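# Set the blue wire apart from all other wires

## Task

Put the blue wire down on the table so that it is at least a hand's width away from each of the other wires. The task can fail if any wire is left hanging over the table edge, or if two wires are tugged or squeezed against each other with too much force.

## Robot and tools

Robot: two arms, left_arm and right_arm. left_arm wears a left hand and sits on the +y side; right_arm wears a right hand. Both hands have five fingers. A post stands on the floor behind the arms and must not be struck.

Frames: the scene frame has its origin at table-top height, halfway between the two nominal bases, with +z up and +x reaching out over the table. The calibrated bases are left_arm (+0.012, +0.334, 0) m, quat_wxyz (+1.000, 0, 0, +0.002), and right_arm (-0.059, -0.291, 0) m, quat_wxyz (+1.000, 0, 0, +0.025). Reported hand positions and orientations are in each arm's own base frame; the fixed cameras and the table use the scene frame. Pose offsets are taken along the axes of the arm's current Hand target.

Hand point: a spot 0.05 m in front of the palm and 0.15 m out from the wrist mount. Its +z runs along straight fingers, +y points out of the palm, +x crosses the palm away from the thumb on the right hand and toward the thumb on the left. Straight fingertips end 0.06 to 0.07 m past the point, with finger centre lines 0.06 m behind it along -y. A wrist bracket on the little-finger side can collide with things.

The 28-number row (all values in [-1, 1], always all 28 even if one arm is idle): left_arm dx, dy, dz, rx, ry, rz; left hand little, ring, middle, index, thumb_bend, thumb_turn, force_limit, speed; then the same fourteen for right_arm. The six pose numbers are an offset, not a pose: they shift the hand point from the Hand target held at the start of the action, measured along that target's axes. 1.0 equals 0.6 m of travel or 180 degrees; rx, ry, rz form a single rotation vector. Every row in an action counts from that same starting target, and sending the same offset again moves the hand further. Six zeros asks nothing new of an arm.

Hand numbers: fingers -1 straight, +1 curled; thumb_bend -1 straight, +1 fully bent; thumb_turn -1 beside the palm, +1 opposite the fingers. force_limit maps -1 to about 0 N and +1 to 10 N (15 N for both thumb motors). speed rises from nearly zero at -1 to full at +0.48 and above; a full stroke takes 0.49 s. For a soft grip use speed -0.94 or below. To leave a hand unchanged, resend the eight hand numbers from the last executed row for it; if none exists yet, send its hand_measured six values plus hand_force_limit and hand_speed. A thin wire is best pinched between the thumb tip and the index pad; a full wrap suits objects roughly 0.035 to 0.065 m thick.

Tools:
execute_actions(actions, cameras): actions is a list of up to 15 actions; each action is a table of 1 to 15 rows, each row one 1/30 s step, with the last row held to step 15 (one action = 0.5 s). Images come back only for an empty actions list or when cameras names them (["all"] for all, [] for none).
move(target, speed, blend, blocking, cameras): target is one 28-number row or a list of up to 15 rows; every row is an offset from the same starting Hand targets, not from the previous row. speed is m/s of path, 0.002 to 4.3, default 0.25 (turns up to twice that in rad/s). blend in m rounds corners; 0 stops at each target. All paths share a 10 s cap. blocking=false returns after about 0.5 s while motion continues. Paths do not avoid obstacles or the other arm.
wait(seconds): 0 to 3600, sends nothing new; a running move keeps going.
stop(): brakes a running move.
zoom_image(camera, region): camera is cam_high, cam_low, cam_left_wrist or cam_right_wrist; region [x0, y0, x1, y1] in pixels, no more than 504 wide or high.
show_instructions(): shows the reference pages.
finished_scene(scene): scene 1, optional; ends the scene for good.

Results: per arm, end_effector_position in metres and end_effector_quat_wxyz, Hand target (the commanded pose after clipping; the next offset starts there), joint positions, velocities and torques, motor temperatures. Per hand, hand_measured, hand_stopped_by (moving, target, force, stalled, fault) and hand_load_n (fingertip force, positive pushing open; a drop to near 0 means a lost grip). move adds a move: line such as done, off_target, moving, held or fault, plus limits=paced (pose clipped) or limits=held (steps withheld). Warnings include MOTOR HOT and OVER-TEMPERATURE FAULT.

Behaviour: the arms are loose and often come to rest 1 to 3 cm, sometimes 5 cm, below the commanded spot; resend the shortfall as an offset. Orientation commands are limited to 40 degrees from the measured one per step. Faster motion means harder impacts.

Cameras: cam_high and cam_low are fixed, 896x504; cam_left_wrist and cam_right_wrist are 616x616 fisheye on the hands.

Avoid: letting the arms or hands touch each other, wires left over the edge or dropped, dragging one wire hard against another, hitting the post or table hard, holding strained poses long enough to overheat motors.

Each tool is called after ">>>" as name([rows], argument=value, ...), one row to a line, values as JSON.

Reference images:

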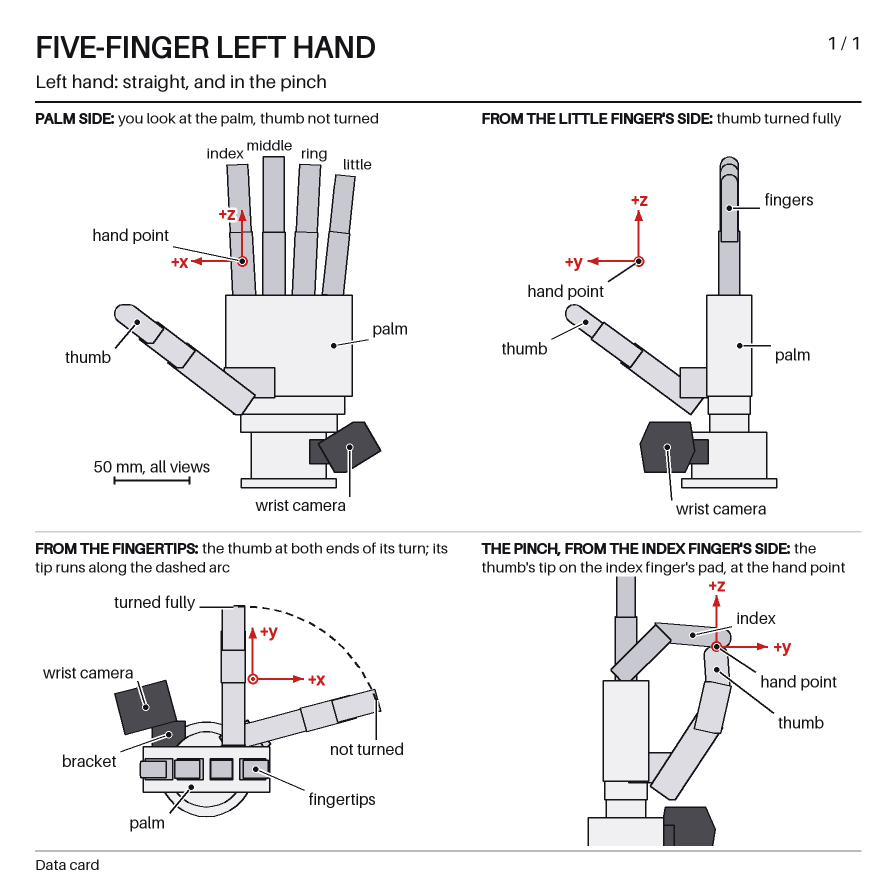

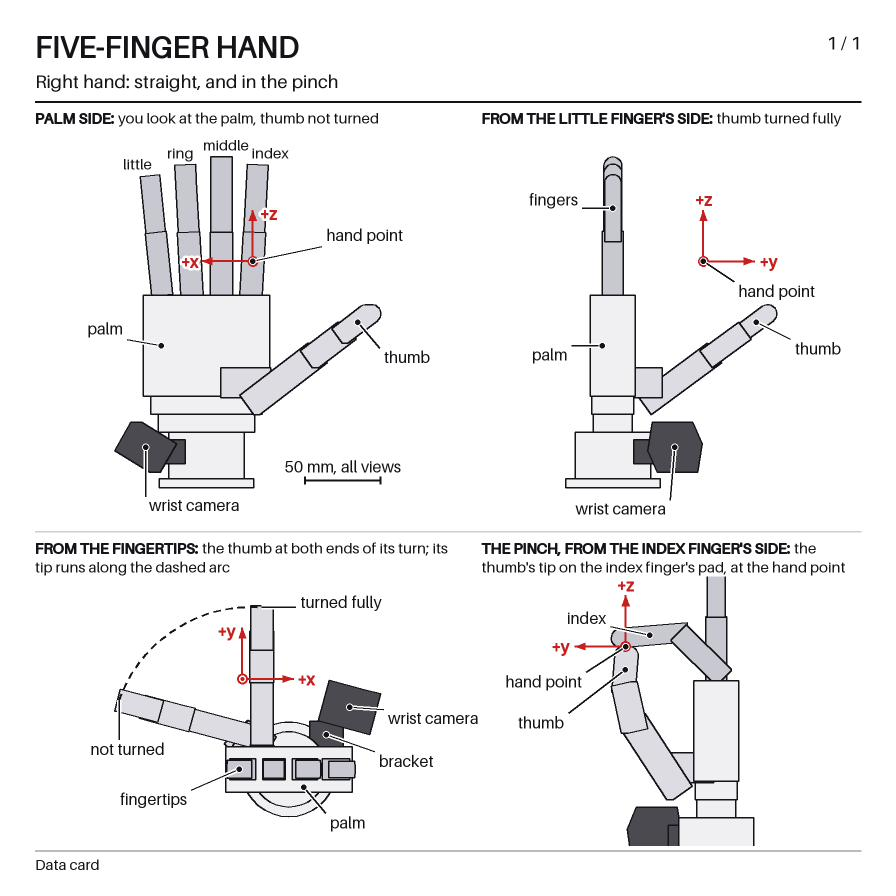

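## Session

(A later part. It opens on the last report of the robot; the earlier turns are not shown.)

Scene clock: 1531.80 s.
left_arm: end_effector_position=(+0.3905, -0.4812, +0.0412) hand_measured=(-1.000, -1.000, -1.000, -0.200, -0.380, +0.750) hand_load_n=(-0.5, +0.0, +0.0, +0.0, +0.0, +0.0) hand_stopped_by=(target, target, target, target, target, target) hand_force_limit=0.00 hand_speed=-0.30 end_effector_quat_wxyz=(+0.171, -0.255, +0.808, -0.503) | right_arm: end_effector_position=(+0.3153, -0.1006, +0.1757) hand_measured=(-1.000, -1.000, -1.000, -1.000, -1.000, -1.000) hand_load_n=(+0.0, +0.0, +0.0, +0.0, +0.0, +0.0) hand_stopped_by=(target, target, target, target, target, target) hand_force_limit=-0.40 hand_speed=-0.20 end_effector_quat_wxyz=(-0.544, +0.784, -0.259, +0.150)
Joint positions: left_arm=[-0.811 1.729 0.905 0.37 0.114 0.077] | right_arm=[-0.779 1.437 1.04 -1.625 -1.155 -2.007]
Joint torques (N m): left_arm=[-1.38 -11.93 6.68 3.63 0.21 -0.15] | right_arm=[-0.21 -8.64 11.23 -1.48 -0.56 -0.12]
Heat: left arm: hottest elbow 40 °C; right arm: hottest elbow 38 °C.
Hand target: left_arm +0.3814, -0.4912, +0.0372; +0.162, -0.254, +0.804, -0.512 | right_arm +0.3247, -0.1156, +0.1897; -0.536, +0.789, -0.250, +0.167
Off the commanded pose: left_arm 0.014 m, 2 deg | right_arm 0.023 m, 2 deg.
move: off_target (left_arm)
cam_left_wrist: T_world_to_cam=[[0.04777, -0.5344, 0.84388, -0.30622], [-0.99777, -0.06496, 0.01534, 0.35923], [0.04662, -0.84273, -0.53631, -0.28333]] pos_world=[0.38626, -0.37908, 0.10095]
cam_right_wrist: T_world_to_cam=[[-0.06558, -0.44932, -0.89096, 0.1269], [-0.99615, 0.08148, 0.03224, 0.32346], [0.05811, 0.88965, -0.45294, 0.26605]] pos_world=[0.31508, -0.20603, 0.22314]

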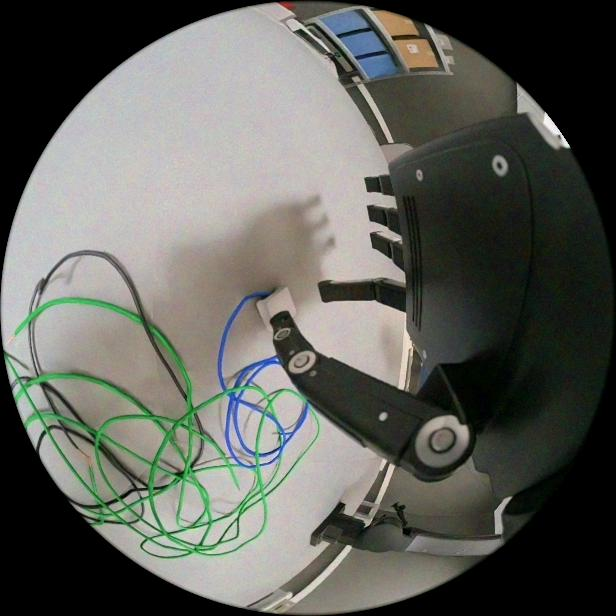

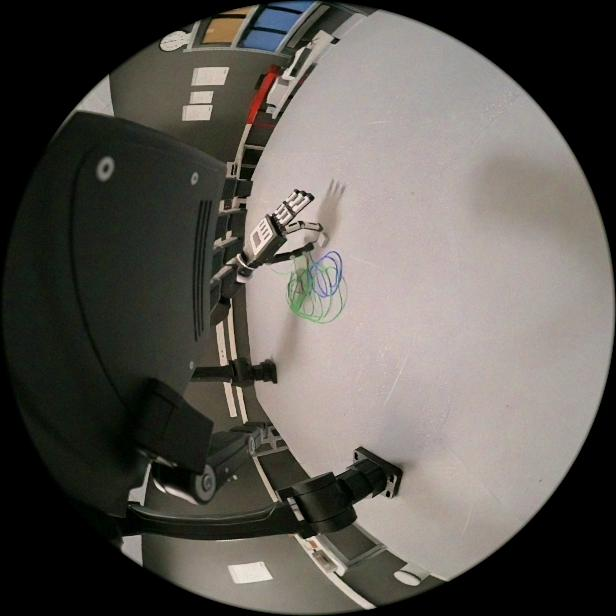

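>>> move(target=[0,0.0272,0.0127,0,0,0,-1,-1,-1,-0.2,-0.38,0.75,0,-0.3,0,0,0,0,0,0,-1,-1,-1,-1,-1,-1,-0.4,-0.2], speed=0.02, cameras=["cam_left_wrist","cam_right_wrist"])

Scene clock: 1561.00 s.
left_arm: end_effector_position=(+0.3905, -0.4811, +0.0217) hand_measured=(-1.000, -1.000, -1.000, -0.200, -0.380, +0.750) hand_load_n=(+0.0, +0.0, +0.0, +0.0, +0.0, +0.0) hand_stopped_by=(target, target, target, target, target, target) hand_force_limit=0.00 hand_speed=-0.30 end_effector_quat_wxyz=(+0.170, -0.256, +0.809, -0.501) | right_arm: end_effector_position=(+0.3153, -0.1006, +0.1757) hand_measured=(-1.000, -1.000, -1.000, -1.000, -1.000, -1.000) hand_load_n=(+0.0, +0.0, +0.0, +0.0, +0.0, +0.0) hand_stopped_by=(target, target, target, target, target, target) hand_force_limit=-0.40 hand_speed=-0.20 end_effector_quat_wxyz=(-0.544, +0.784, -0.259, +0.150)
Joint positions: left_arm=[-0.811 1.772 0.895 0.419 0.114 0.077] | right_arm=[-0.779 1.437 1.04 -1.625 -1.155 -2.007]
Joint torques (N m): left_arm=[-0.91 -12.34 6.42 3.69 0.22 -0.15] | right_arm=[-0.15 -8.64 11.25 -1.47 -0.55 -0.12]
Heat: left arm: hottest elbow 39 °C; right arm: hottest elbow 38 °C.
Hand target: left_arm +0.3814, -0.4912, +0.0192; +0.162, -0.254, +0.804, -0.512 | right_arm +0.3247, -0.1156, +0.1897; -0.536, +0.789, -0.250, +0.167
Off the commanded pose: left_arm 0.014 m, 2 deg | right_arm 0.023 m, 2 deg.
move: off_target (left_arm)
cam_left_wrist: T_world_to_cam=[[0.04963, -0.53629, 0.84258, -0.29123], [-0.99773, -0.06507, 0.01735, 0.3594], [0.04552, -0.84152, -0.5383, -0.29278]] pos_world=[0.38636, -0.37918, 0.08155]
cam_right_wrist: T_world_to_cam=[[-0.06558, -0.44932, -0.89096, 0.1269], [-0.99615, 0.08148, 0.03224, 0.32346], [0.05811, 0.88965, -0.45294, 0.26605]] pos_world=[0.31508, -0.20603, 0.22314]

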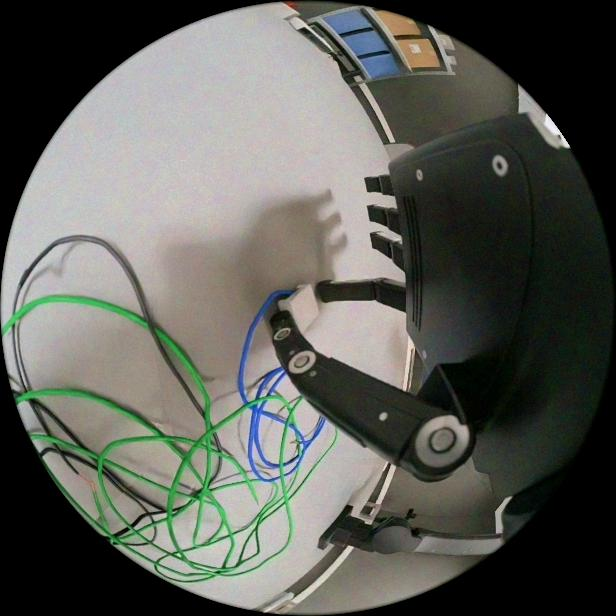

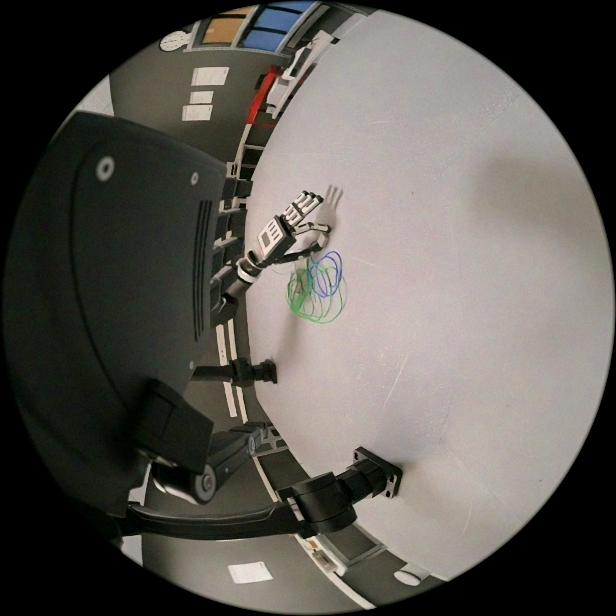

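>>> zoom_image(camera="cam_left_wrist", region=[240, 250, 360, 370])

>>> zoom_image(camera="cam_right_wrist", region=[290, 210, 350, 270])

Scaled by 4.200 from the camera's image (finer frame: 880x880).

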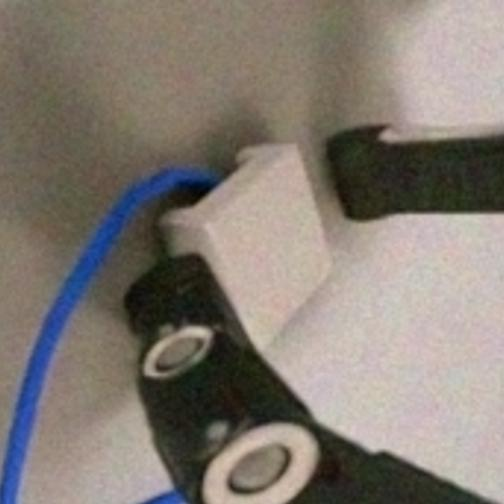

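Scaled by 8.400 from the camera's image (finer frame: 880x880).

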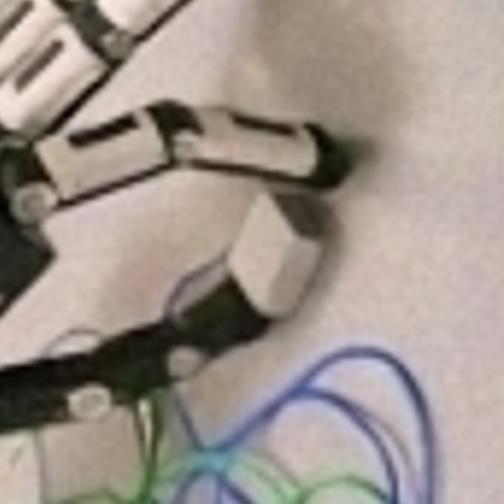

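>>> move(target=[0,0.006,0.0028,0,0,0,-1,-1,-1,-0.2,-0.31,0.75,-0.6,-0.8,0,0,0,0,0,0,-1,-1,-1,-1,-1,-1,-0.4,-0.2], speed=0.02, cameras=["cam_left_wrist","cam_right_wrist"])

>>> zoom_image(camera="cam_left_wrist", region=[240, 250, 360, 370])

>>> zoom_image(camera="cam_right_wrist", region=[290, 210, 350, 270])

Scene clock: 1584.33 s.
left_arm: end_effector_position=(+0.3878, -0.4806, +0.0189) hand_measured=(-1.000, -1.000, -1.000, -0.200, -0.312, +0.750) hand_load_n=(+0.0, +0.0, +0.0, +0.0, +1.5, -0.5) hand_stopped_by=(target, target, target, target, target, target) hand_force_limit=-0.60 hand_speed=-0.80 end_effector_quat_wxyz=(+0.167, -0.255, +0.809, -0.502) | right_arm: end_effector_position=(+0.3153, -0.1006, +0.1757) hand_measured=(-1.000, -1.000, -1.000, -1.000, -1.000, -1.000) hand_load_n=(+0.0, +0.0, +0.0, -0.5, +0.0, -0.5) hand_stopped_by=(target, target, target, target, target, target) hand_force_limit=-0.40 hand_speed=-0.20 end_effector_quat_wxyz=(-0.544, +0.784, -0.259, +0.150)
Joint positions: left_arm=[-0.811 1.775 0.889 0.426 0.121 0.075] | right_arm=[-0.779 1.437 1.04 -1.625 -1.155 -2.007]
Joint torques (N m): left_arm=[-1.14 -11.69 6.63 3.84 0.17 -0.13] | right_arm=[-0.21 -8.64 11.23 -1.47 -0.56 -0.12]
Heat: left arm: hottest elbow 38 °C; right arm: hottest elbow 38 °C.
Hand target: left_arm +0.3814, -0.4912, +0.0152; +0.162, -0.254, +0.804, -0.512 | right_arm +0.3247, -0.1156, +0.1897; -0.536, +0.789, -0.250, +0.167
Off the commanded pose: left_arm 0.013 m, 1 deg | right_arm 0.023 m, 2 deg.
move: off_target (left_arm)
cam_left_wrist: T_world_to_cam=[[0.05012, -0.53487, 0.84344, -0.28805], [-0.99803, -0.05881, 0.02201, 0.35992], [0.03783, -0.84288, -0.53677, -0.29135]] pos_world=[0.38467, -0.37848, 0.07865]
cam_right_wrist: T_world_to_cam=[[-0.06558, -0.44932, -0.89096, 0.1269], [-0.99615, 0.08148, 0.03224, 0.32346], [0.05811, 0.88965, -0.45294, 0.26605]] pos_world=[0.31508, -0.20603, 0.22314]

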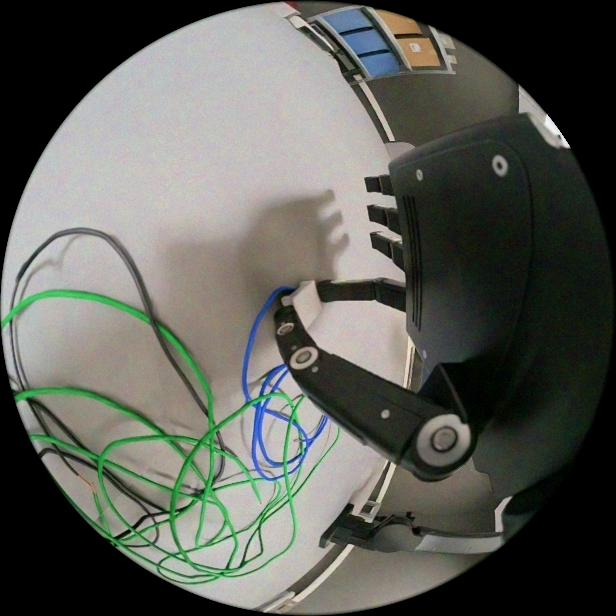

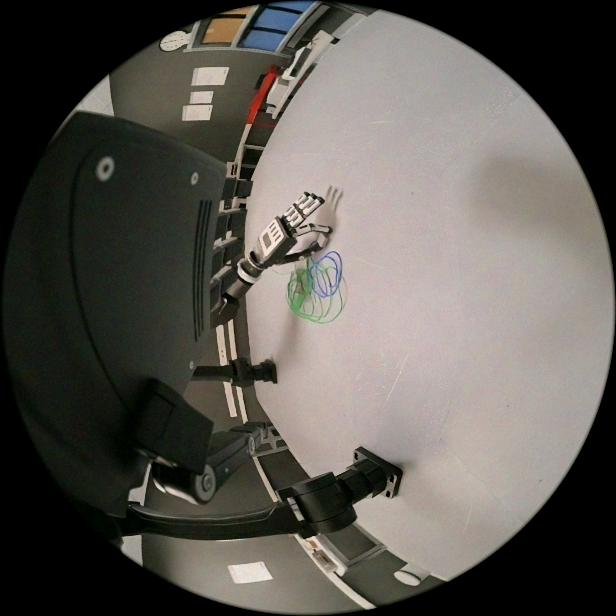

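Scaled by 4.200 from the camera's image (finer frame: 880x880).

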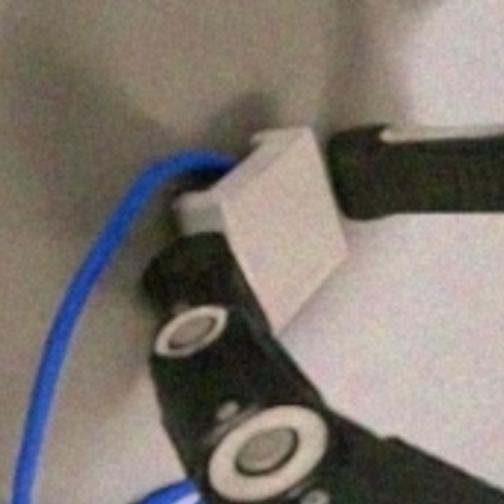

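Scaled by 8.400 from the camera's image (finer frame: 880x880).

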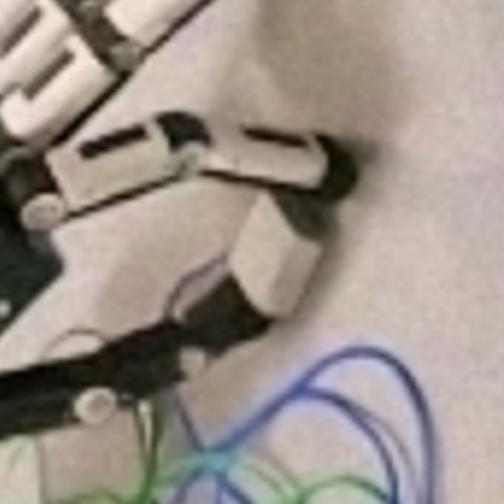

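>>> move(target=[0,0,0,0,0,0,-1,-1,-1,0.25,-0.31,0.75,-0.3,-0.9,0,0,0,0,0,0,-1,-1,-1,-1,-1,-1,-0.4,-0.2], speed=0.02, cameras=["cam_left_wrist","cam_right_wrist"])

>>> zoom_image(camera="cam_left_wrist", region=[240, 250, 360, 370])

>>> zoom_image(camera="cam_right_wrist", region=[290, 210, 350, 270])

Scene clock: 1593.57 s.
left_arm: end_effector_position=(+0.3885, -0.4808, +0.0195) hand_measured=(-1.000, -1.000, -1.000, +0.004, -0.312, +0.750) hand_load_n=(-0.5, +0.0, +0.0, +3.5, +3.0, -0.5) hand_stopped_by=(target, target, target, force, target, target) hand_force_limit=-0.30 hand_speed=-0.90 end_effector_quat_wxyz=(+0.168, -0.255, +0.809, -0.503) | right_arm: end_effector_position=(+0.3153, -0.1006, +0.1757) hand_measured=(-1.000, -1.000, -1.000, -1.000, -1.000, -1.000) hand_load_n=(+0.0, +0.0, +0.0, +0.0, +0.0, +0.0) hand_stopped_by=(target, target, target, target, target, target) hand_force_limit=-0.40 hand_speed=-0.20 end_effector_quat_wxyz=(-0.544, +0.784, -0.259, +0.150)
Joint positions: left_arm=[-0.811 1.775 0.889 0.429 0.12 0.075] | right_arm=[-0.779 1.437 1.04 -1.625 -1.155 -2.007]
Joint torques (N m): left_arm=[-0.97 -11.69 6.61 3.79 0.18 -0.13] | right_arm=[-0.15 -8.64 11.22 -1.48 -0.55 -0.12]
Heat: left arm: hottest elbow 38 °C; right arm: hottest elbow 38 °C.
Hand target: left_arm +0.3814, -0.4912, +0.0152; +0.162, -0.254, +0.804, -0.512 | right_arm +0.3247, -0.1156, +0.1897; -0.536, +0.789, -0.250, +0.167
Off the commanded pose: left_arm 0.013 m, 1 deg | right_arm 0.023 m, 2 deg.
move: done
cam_left_wrist: T_world_to_cam=[[0.04876, -0.53331, 0.84452, -0.28748], [-0.99799, -0.06023, 0.01959, 0.35984], [0.04042, -0.84378, -0.53517, -0.29277]] pos_world=[0.38497, -0.37867, 0.07905]
cam_right_wrist: T_world_to_cam=[[-0.06558, -0.44932, -0.89096, 0.1269], [-0.99615, 0.08148, 0.03224, 0.32346], [0.05811, 0.88965, -0.45294, 0.26605]] pos_world=[0.31508, -0.20603, 0.22314]

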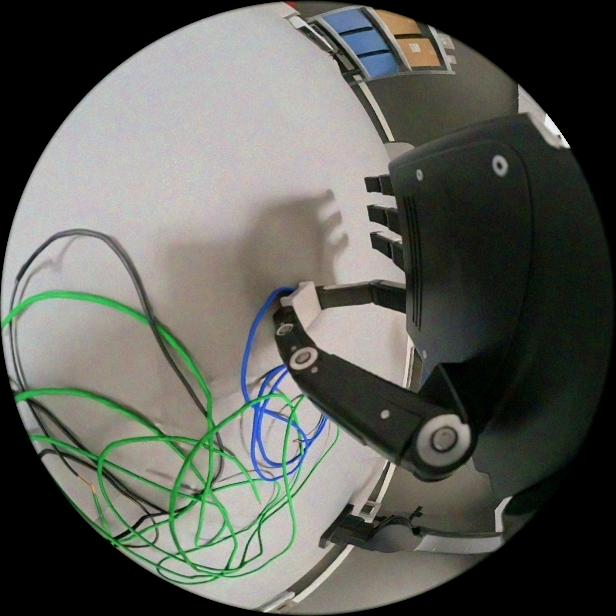

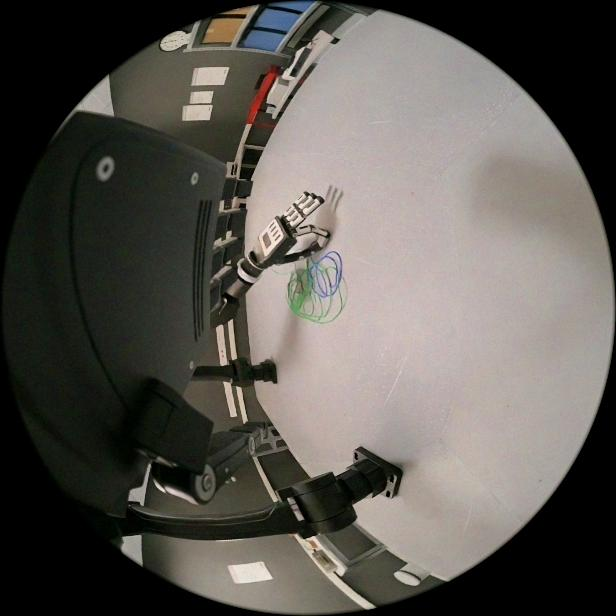

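Scaled by 4.200 from the camera's image (finer frame: 880x880).

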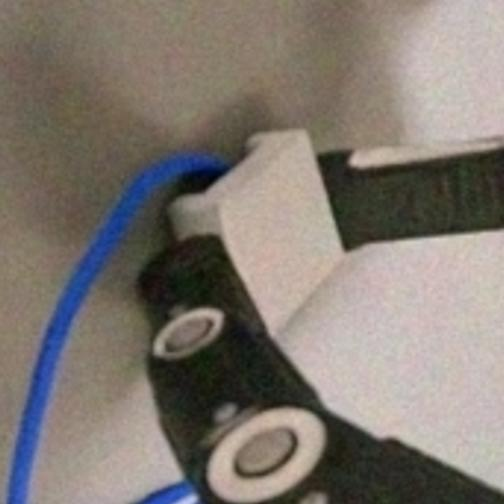

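Scaled by 8.400 from the camera's image (finer frame: 880x880).

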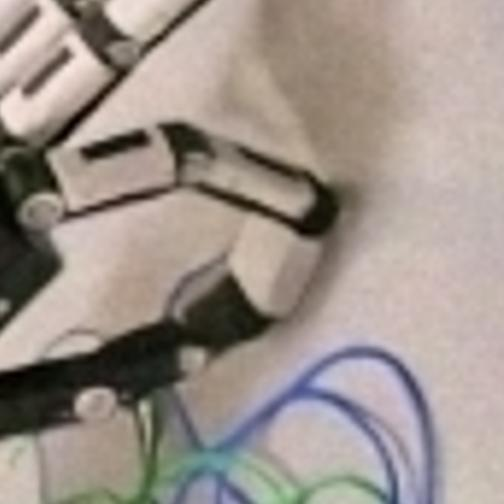

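>>> move(target=[0,0,0,0,0,0,-1,-1,-1,0.3,-0.31,0.75,0.2,-0.94,0,0,0,0,0,0,-1,-1,-1,-1,-1,-1,-0.4,-0.2], speed=0.02, cameras=[])

Scene clock: 1600.10 s.
left_arm: end_effector_position=(+0.3885, -0.4809, +0.0196) hand_measured=(-1.000, -1.000, -1.000, +0.018, -0.312, +0.750) hand_load_n=(+0.0, +0.0, +0.0, +7.0, +3.0, -1.0) hand_stopped_by=(target, target, target, force, target, target) hand_force_limit=0.20 hand_speed=-0.94 end_effector_quat_wxyz=(+0.167, -0.257, +0.808, -0.503) | right_arm: end_effector_position=(+0.3153, -0.1006, +0.1757) hand_measured=(-1.000, -1.000, -1.000, -1.000, -1.000, -1.000) hand_load_n=(+0.0, +0.0, +0.0, +0.0, +0.0, -0.5) hand_stopped_by=(target, target, target, target, target, target) hand_force_limit=-0.40 hand_speed=-0.20 end_effector_quat_wxyz=(-0.544, +0.784, -0.259, +0.150)
Joint positions: left_arm=[-0.811 1.775 0.889 0.429 0.118 0.071] | right_arm=[-0.779 1.437 1.04 -1.625 -1.155 -2.007]
Joint torques (N m): left_arm=[-1.14 -11.34 6.6 3.63 0.19 -0.1] | right_arm=[-0.21 -8.64 11.23 -1.48 -0.55 -0.12]
Heat: left arm: hottest elbow 38 °C; right arm: hottest elbow 38 °C.
Hand target: left_arm +0.3814, -0.4912, +0.0152; +0.162, -0.254, +0.804, -0.512 | right_arm +0.3247, -0.1156, +0.1897; -0.536, +0.789, -0.250, +0.167
Off the commanded pose: left_arm 0.013 m, 1 deg | right_arm 0.023 m, 2 deg.
move: done

>>> move(target=[0,-0.0528,-0.0247,0,0,0,-1,-1,-1,0.3,-0.31,0.75,0.2,-0.94,0,0,0,0,0,0,-1,-1,-1,-1,-1,-1,-0.4,-0.2], speed=0.03, cameras=["cam_left_wrist","cam_right_wrist"])

>>> zoom_image(camera="cam_left_wrist", region=[240, 250, 360, 370])

>>> zoom_image(camera="cam_right_wrist", region=[290, 210, 350, 270])

Scene clock: 1612.70 s.
left_arm: end_effector_position=(+0.3869, -0.4799, +0.0410) hand_measured=(-1.000, -1.000, -1.000, +0.020, -0.310, +0.750) hand_load_n=(+0.0, -0.5, +0.0, +0.0, +0.0, +0.0) hand_stopped_by=(target, target, target, force, target, target) hand_force_limit=0.20 hand_speed=-0.94 end_effector_quat_wxyz=(+0.169, -0.259, +0.805, -0.507) | right_arm: end_effector_position=(+0.3153, -0.1006, +0.1757) hand_measured=(-1.000, -1.000, -1.000, -1.000, -1.000, -1.000) hand_load_n=(+0.0, +0.0, +0.0, +0.0, +0.0, +0.0) hand_stopped_by=(target, target, target, target, target, target) hand_force_limit=-0.40 hand_speed=-0.20 end_effector_quat_wxyz=(-0.544, +0.784, -0.259, +0.150)
Joint positions: left_arm=[-0.812 1.724 0.889 0.388 0.114 0.065] | right_arm=[-0.779 1.437 1.04 -1.625 -1.155 -2.007]
Joint torques (N m): left_arm=[-1.03 -13.33 8.68 1.22 0.18 -0.09] | right_arm=[-0.15 -8.64 11.23 -1.48 -0.55 -0.12]
Heat: left arm: hottest elbow 38 °C; right arm: hottest elbow 38 °C.
Hand target: left_arm +0.3814, -0.4912, +0.0502; +0.162, -0.254, +0.804, -0.512 | right_arm +0.3247, -0.1156, +0.1897; -0.536, +0.789, -0.250, +0.167
Off the commanded pose: left_arm 0.016 m, 1 deg | right_arm 0.023 m, 2 deg.
move: off_target (left_arm)
cam_left_wrist: T_world_to_cam=[[0.05289, -0.52395, 0.8501, -0.30234], [-0.99745, -0.06859, 0.01978, 0.35376], [0.04794, -0.84898, -0.52624, -0.28613]] pos_world=[0.38256, -0.37707, 0.09945]
cam_right_wrist: T_world_to_cam=[[-0.06558, -0.44932, -0.89096, 0.1269], [-0.99615, 0.08148, 0.03224, 0.32346], [0.05811, 0.88965, -0.45294, 0.26605]] pos_world=[0.31508, -0.20603, 0.22314]

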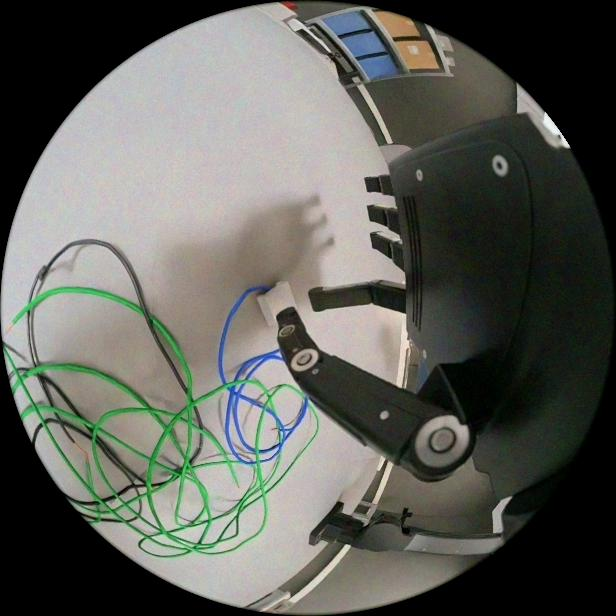

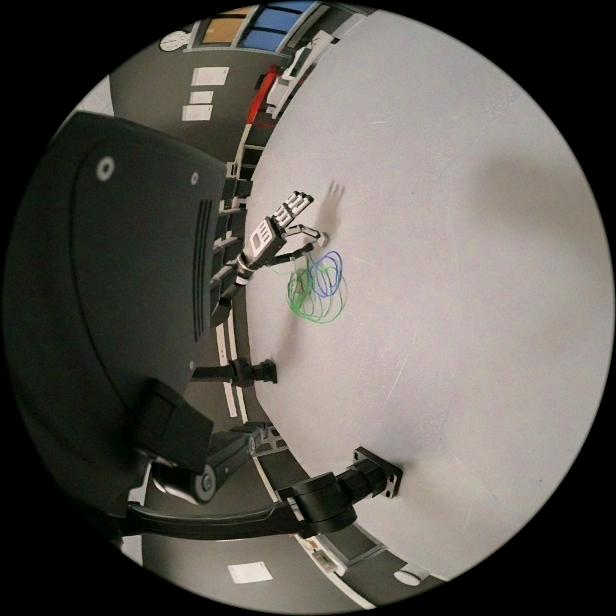

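Scaled by 4.200 from the camera's image (finer frame: 880x880).

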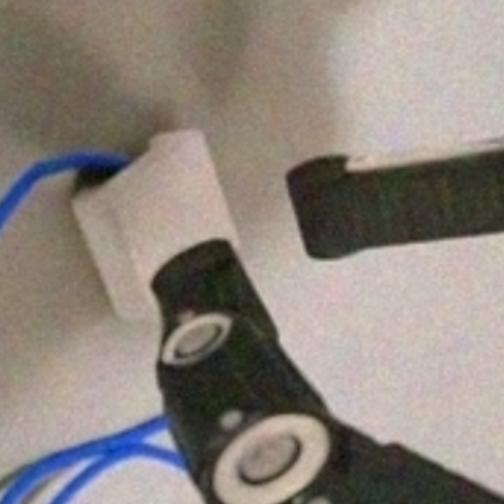

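Scaled by 8.400 from the camera's image (finer frame: 880x880).

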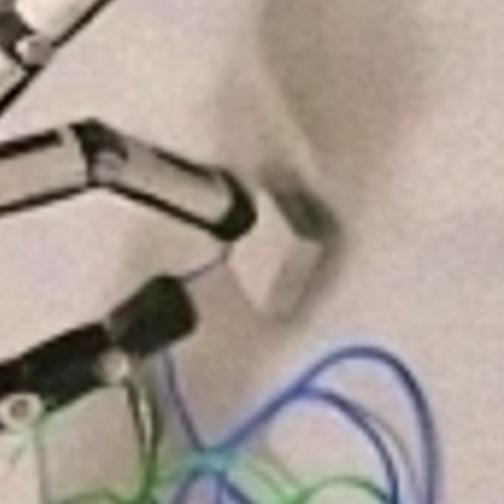

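>>> move([
  [0,-0.0755,-0.0353,0,0,0,0.9,0.9,-1,-1,-0.6,0.3,-0.2,-0.2,0,0,0,0,0,0,-1,-1,-1,-1,-1,-1,-0.4,-0.2],
  [-0.0283,-0.0597,-0.188,-0.194,0,0,0.9,0.9,-1,-1,-1,-1,-0.2,-0.2,0,0,0,0,0,0,-1,-1,-1,-1,-1,-1,-0.4,-0.2],
], speed=0.06, cameras=["all"])

Scene clock: 1737.60 s.
left_arm: end_effector_position=(+0.3279, -0.4030, +0.1148) hand_measured=(+0.900, +0.900, -1.000, -1.000, -1.000, -1.000) hand_load_n=(+0.0, +0.0, +0.0, +0.0, +0.0, +0.0) hand_stopped_by=(target, target, target, target, target, target) hand_force_limit=-0.20 hand_speed=-0.20 end_effector_quat_wxyz=(+0.069, -0.296, +0.922, -0.238) | right_arm: end_effector_position=(+0.3153, -0.1006, +0.1757) hand_measured=(-1.000, -1.000, -1.000, -1.000, -1.000, -1.000) hand_load_n=(+0.0, +0.0, +0.0, +0.0, +0.0, +0.0) hand_stopped_by=(target, target, target, target, target, target) hand_force_limit=-0.40 hand_speed=-0.20 end_effector_quat_wxyz=(-0.544, +0.784, -0.259, +0.150)
Joint positions: left_arm=[-0.812 1.568 1.219 -0.727 0.078 0.117] | right_arm=[-0.779 1.437 1.04 -1.625 -1.155 -2.007]
Joint torques (N m): left_arm=[1.2 -11.16 13.79 0.55 0.04 0.15] | right_arm=[-0.21 -8.64 11.23 -1.48 -0.55 -0.13]
Heat: left arm: hottest elbow 39 °C; right arm: hottest elbow 38 °C.
Hand target: left_arm +0.3453, -0.4101, +0.1303; +0.078, -0.291, +0.921, -0.247 | right_arm +0.3247, -0.1156, +0.1897; -0.536, +0.789, -0.250, +0.167
Off the commanded pose: left_arm 0.024 m, 2 deg | right_arm 0.023 m, 2 deg.
move: off_target (left_arm); target 2's new numbers were sent with left_arm's hand 0.024 m and 2 deg from that target
cam_left_wrist: T_world_to_cam=[[0.29863, -0.85345, 0.42712, -0.48647], [-0.92641, -0.1517, 0.34459, 0.20453], [-0.22929, -0.4986, -0.83596, 0.08845]] pos_world=[0.35504, -0.34005, 0.21125]
cam_right_wrist: T_world_to_cam=[[-0.06558, -0.44932, -0.89096, 0.1269], [-0.99615, 0.08148, 0.03224, 0.32346], [0.05811, 0.88965, -0.45294, 0.26605]] pos_world=[0.31508, -0.20603, 0.22314]

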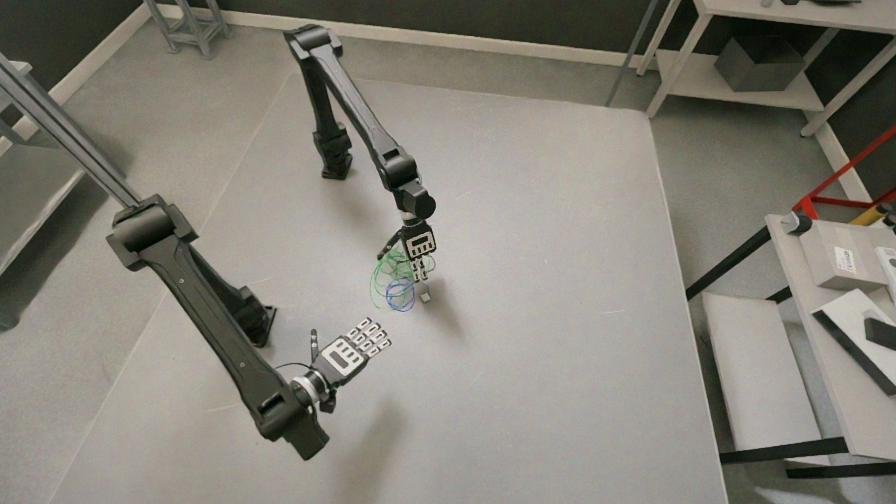

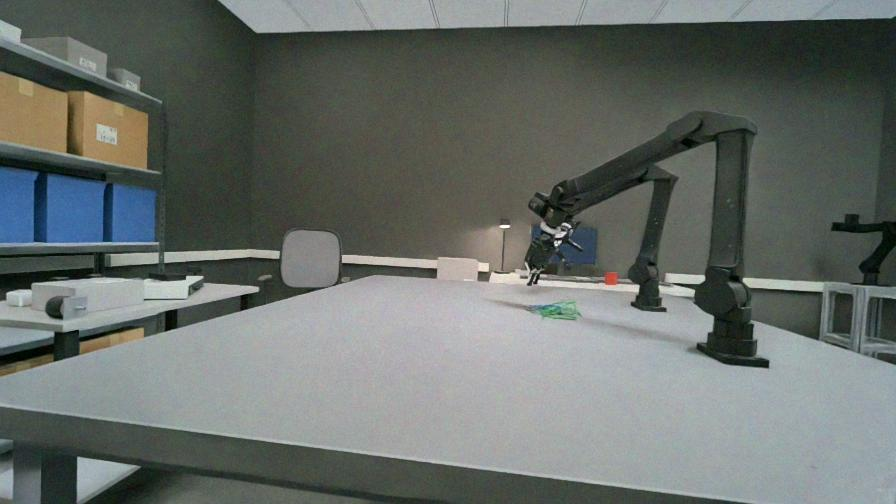

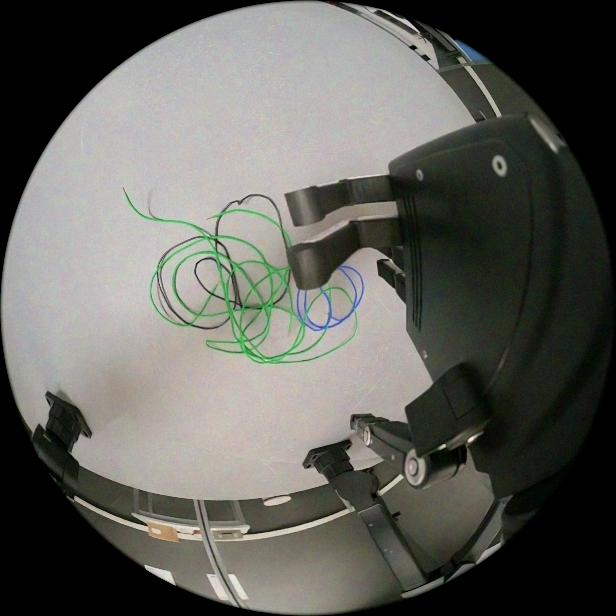

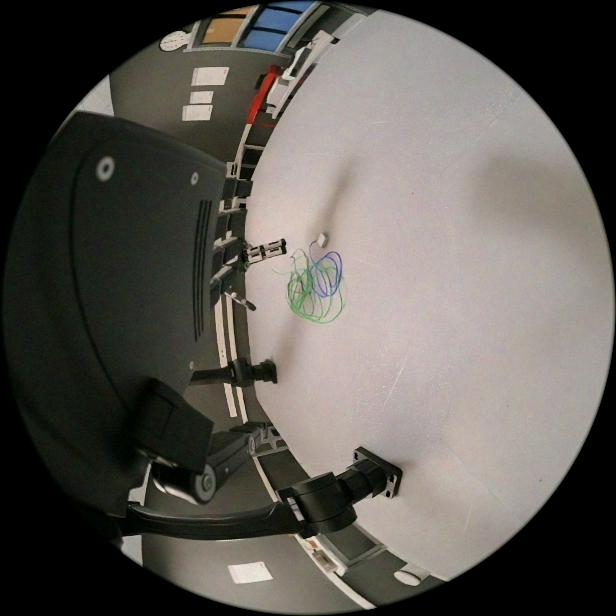

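>>> zoom_image(camera="cam_high", region=[360, 230, 450, 320])

>>> zoom_image(camera="cam_right_wrist", region=[270, 220, 370, 320])

>>> zoom_image(camera="cam_left_wrist", region=[230, 180, 430, 380])

Scaled by 5.600 from the camera's image (finer frame: 1280x720).

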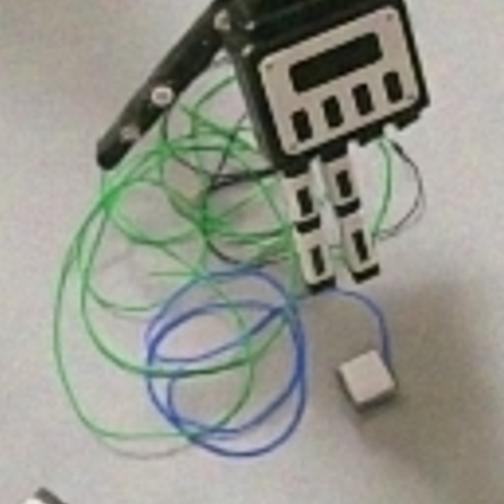

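Scaled by 5.040 from the camera's image (finer frame: 880x880).

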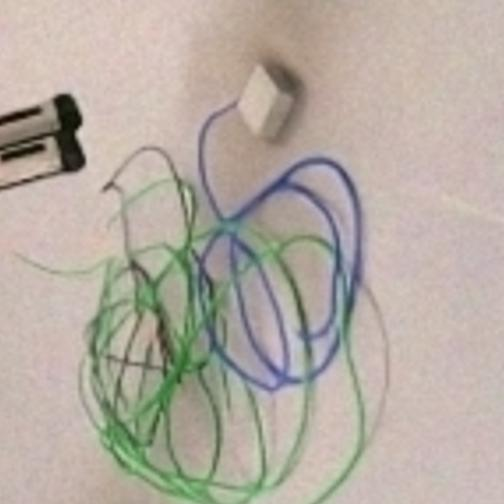

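Scaled by 2.520 from the camera's image (finer frame: 880x880).

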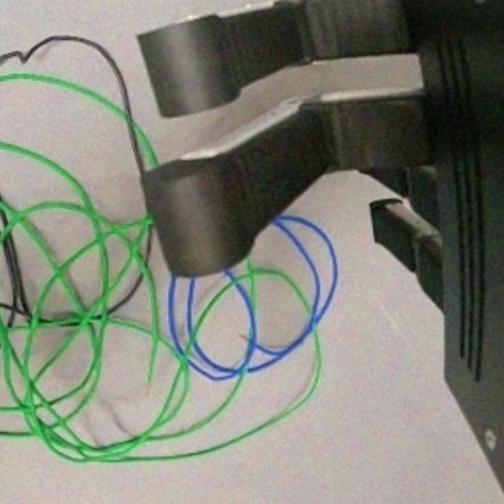

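>>> move(target=[-0.0112,0.0488,0.0777,0,-0.0577,0.0333,0.9,0.9,-1,-1,-1,-1,-0.2,-0.2,0,0,0,0,0,0,-1,-1,-1,-1,-1,-1,-0.4,-0.2], speed=0.06, cameras=["cam_high","cam_left_wrist","cam_right_wrist"])

>>> zoom_image(camera="cam_high", region=[380, 240, 450, 310])

>>> zoom_image(camera="cam_right_wrist", region=[280, 210, 350, 280])

Scene clock: 1782.20 s.
left_arm: end_effector_position=(+0.3517, -0.3967, +0.0826) hand_measured=(+0.900, +0.900, -1.000, -1.000, -1.000, -1.000) hand_load_n=(+0.0, +0.0, -0.5, +0.0, +0.0, -0.5) hand_stopped_by=(target, target, target, target, target, target) hand_force_limit=-0.20 hand_speed=-0.20 end_effector_quat_wxyz=(+0.168, -0.281, +0.921, -0.212) | right_arm: end_effector_position=(+0.3153, -0.1006, +0.1757) hand_measured=(-1.000, -1.000, -1.000, -1.000, -1.000, -1.000) hand_load_n=(+0.0, +0.0, +0.0, +0.0, -0.5, +0.0) hand_stopped_by=(target, target, target, target, target, target) hand_force_limit=-0.40 hand_speed=-0.20 end_effector_quat_wxyz=(-0.544, +0.784, -0.259, +0.150)
Joint positions: left_arm=[-0.852 1.602 1.17 -0.604 -0.127 0.161] | right_arm=[-0.779 1.437 1.04 -1.625 -1.155 -2.007]
Joint torques (N m): left_arm=[-0.97 -11.69 8.14 2.74 -0.12 0.18] | right_arm=[-0.15 -8.64 11.23 -1.48 -0.55 -0.12]
Heat: left arm: hottest elbow 41 °C; right arm: hottest elbow 38 °C.
Hand target: left_arm +0.3496, -0.4046, +0.0753; +0.174, -0.263, +0.924, -0.216 | right_arm +0.3247, -0.1156, +0.1897; -0.536, +0.789, -0.250, +0.167
Off the commanded pose: left_arm 0.011 m, 2 deg | right_arm 0.023 m, 2 deg.
move: off_target (left_arm)
cam_left_wrist: T_world_to_cam=[[0.24758, -0.89051, 0.38171, -0.46744], [-0.96661, -0.20015, 0.15999, 0.24886], [-0.06607, -0.40858, -0.91033, 0.05458]] pos_world=[0.35989, -0.34415, 0.1883]
cam_right_wrist: T_world_to_cam=[[-0.06558, -0.44932, -0.89096, 0.1269], [-0.99615, 0.08148, 0.03224, 0.32346], [0.05811, 0.88965, -0.45294, 0.26605]] pos_world=[0.31508, -0.20603, 0.22314]

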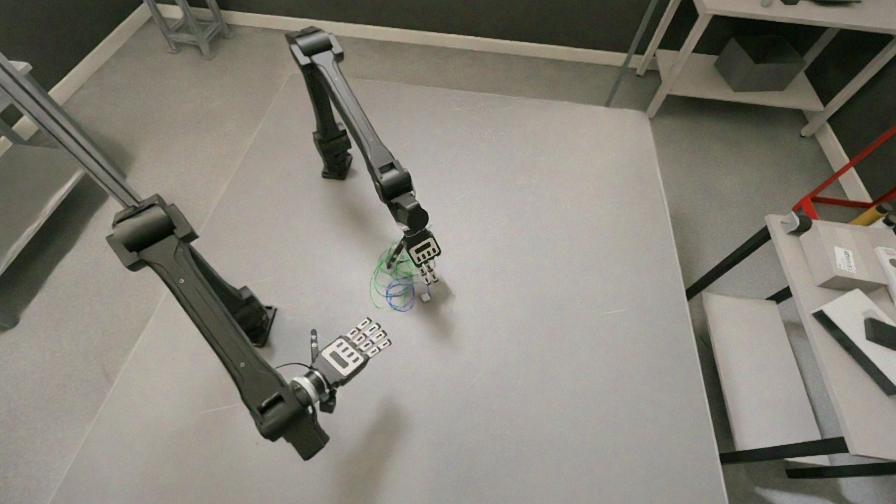

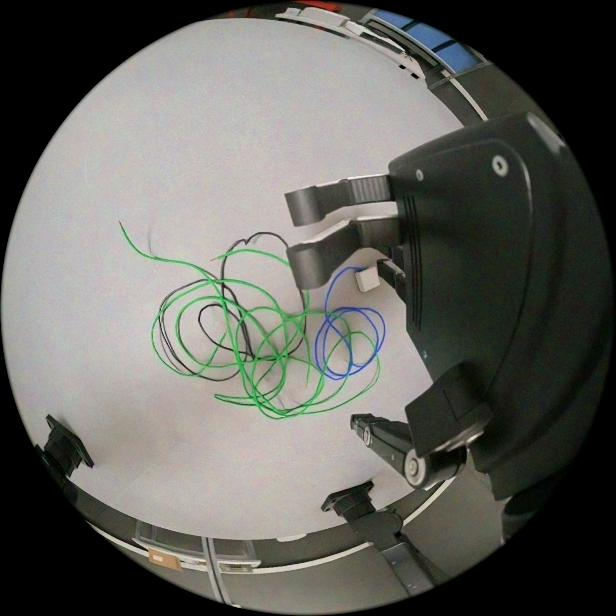

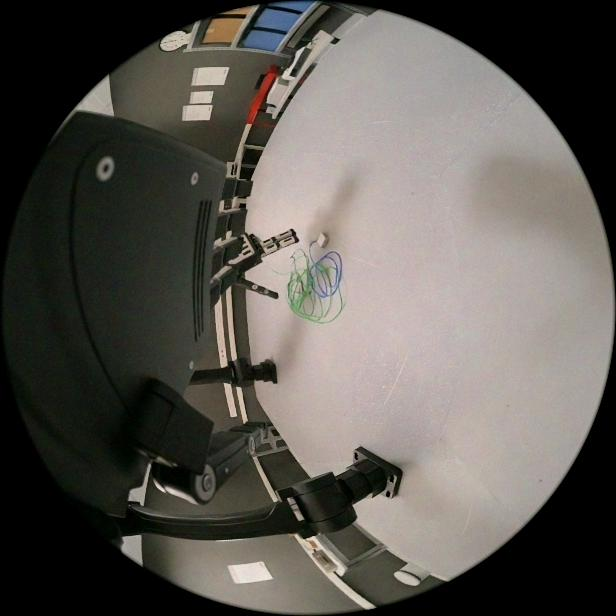

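Scaled by 7.200 from the camera's image (finer frame: 1280x720).

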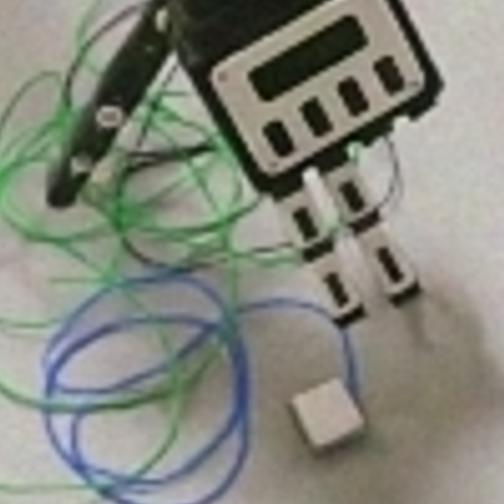

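Scaled by 7.200 from the camera's image (finer frame: 880x880).

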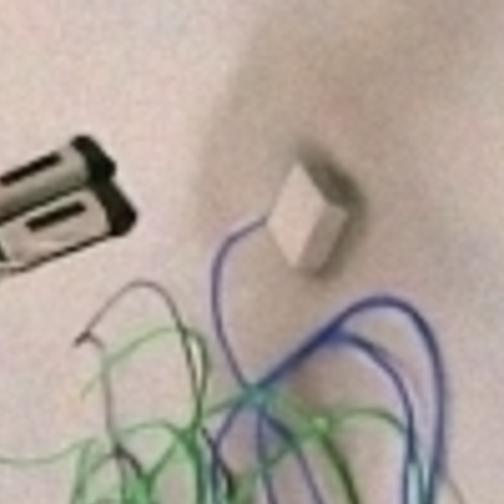

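>>> move(target=[0.0403,0.035,0.0192,0,0,0,0.9,0.9,-1,-1,-1,-1,-0.2,-0.2,0,0,0,0,0,0,-1,-1,-1,-1,-1,-1,-0.4,-0.2], speed=0.05, cameras=["cam_high","cam_right_wrist"])

>>> zoom_image(camera="cam_high", region=[380, 240, 450, 310])

>>> zoom_image(camera="cam_right_wrist", region=[280, 210, 350, 280])

Scene clock: 1811.27 s.
left_arm: end_effector_position=(+0.3296, -0.3955, +0.0560) hand_measured=(+0.900, +0.900, -1.000, -1.000, -1.000, -1.000) hand_load_n=(+0.0, +0.0, +0.0, +0.0, +0.0, +0.0) hand_stopped_by=(target, target, target, target, target, target) hand_force_limit=-0.20 hand_speed=-0.20 end_effector_quat_wxyz=(+0.171, -0.266, +0.926, -0.208) | right_arm: end_effector_position=(+0.3153, -0.1006, +0.1757) hand_measured=(-1.000, -1.000, -1.000, -1.000, -1.000, -1.000) hand_load_n=(+0.0, +0.0, +0.0, +0.0, +0.0, +0.0) hand_stopped_by=(target, target, target, target, target, target) hand_force_limit=-0.40 hand_speed=-0.20 end_effector_quat_wxyz=(-0.544, +0.784, -0.259, +0.150)
Joint positions: left_arm=[-0.891 1.602 1.093 -0.535 -0.147 0.161] | right_arm=[-0.779 1.437 1.04 -1.625 -1.155 -2.007]
Joint torques (N m): left_arm=[-0.85 -11.75 7.9 2.7 -0.13 -0.11] | right_arm=[-0.21 -8.7 11.22 -1.5 -0.55 -0.12]
Heat: left arm: hottest elbow 40 °C; right arm: hottest elbow 38 °C.
Hand target: left_arm +0.3266, -0.4056, +0.0502; +0.174, -0.263, +0.924, -0.216 | right_arm +0.3247, -0.1156, +0.1897; -0.536, +0.789, -0.250, +0.167
Off the commanded pose: left_arm 0.012 m, 1 deg | right_arm 0.023 m, 2 deg.
move: off_target (left_arm)
cam_right_wrist: T_world_to_cam=[[-0.06558, -0.44932, -0.89096, 0.1269], [-0.99615, 0.08148, 0.03224, 0.32346], [0.05811, 0.88965, -0.45294, 0.26605]] pos_world=[0.31508, -0.20603, 0.22314]

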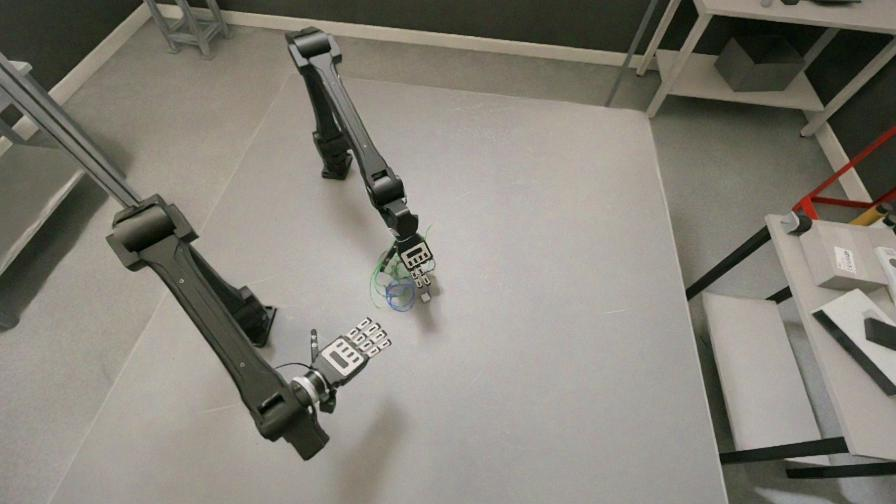

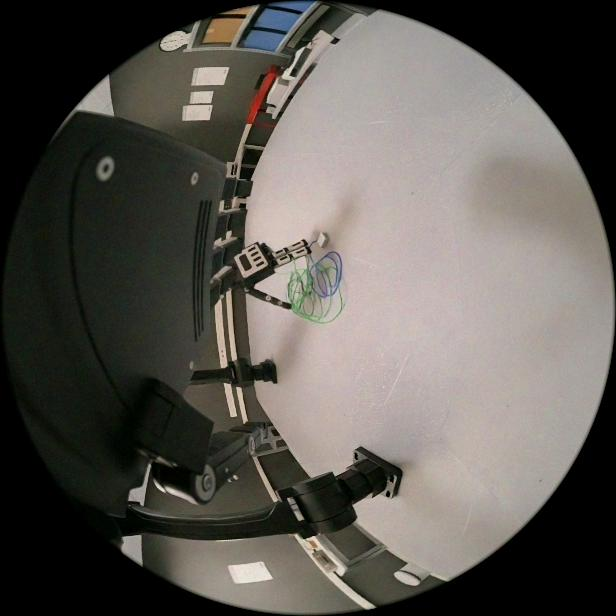

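Scaled by 7.200 from the camera's image (finer frame: 1280x720).

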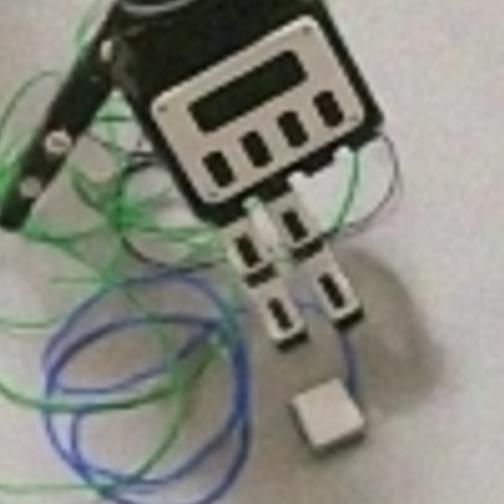

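Scaled by 7.200 from the camera's image (finer frame: 880x880).

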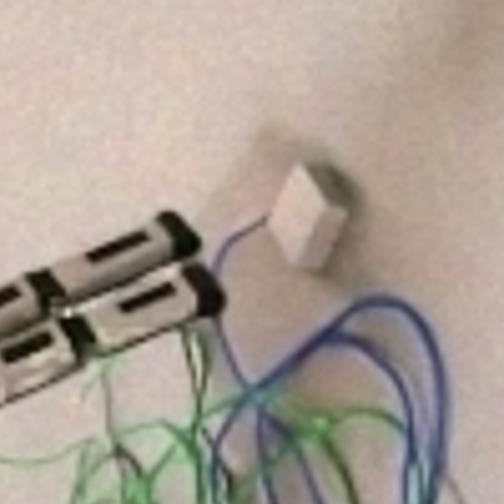

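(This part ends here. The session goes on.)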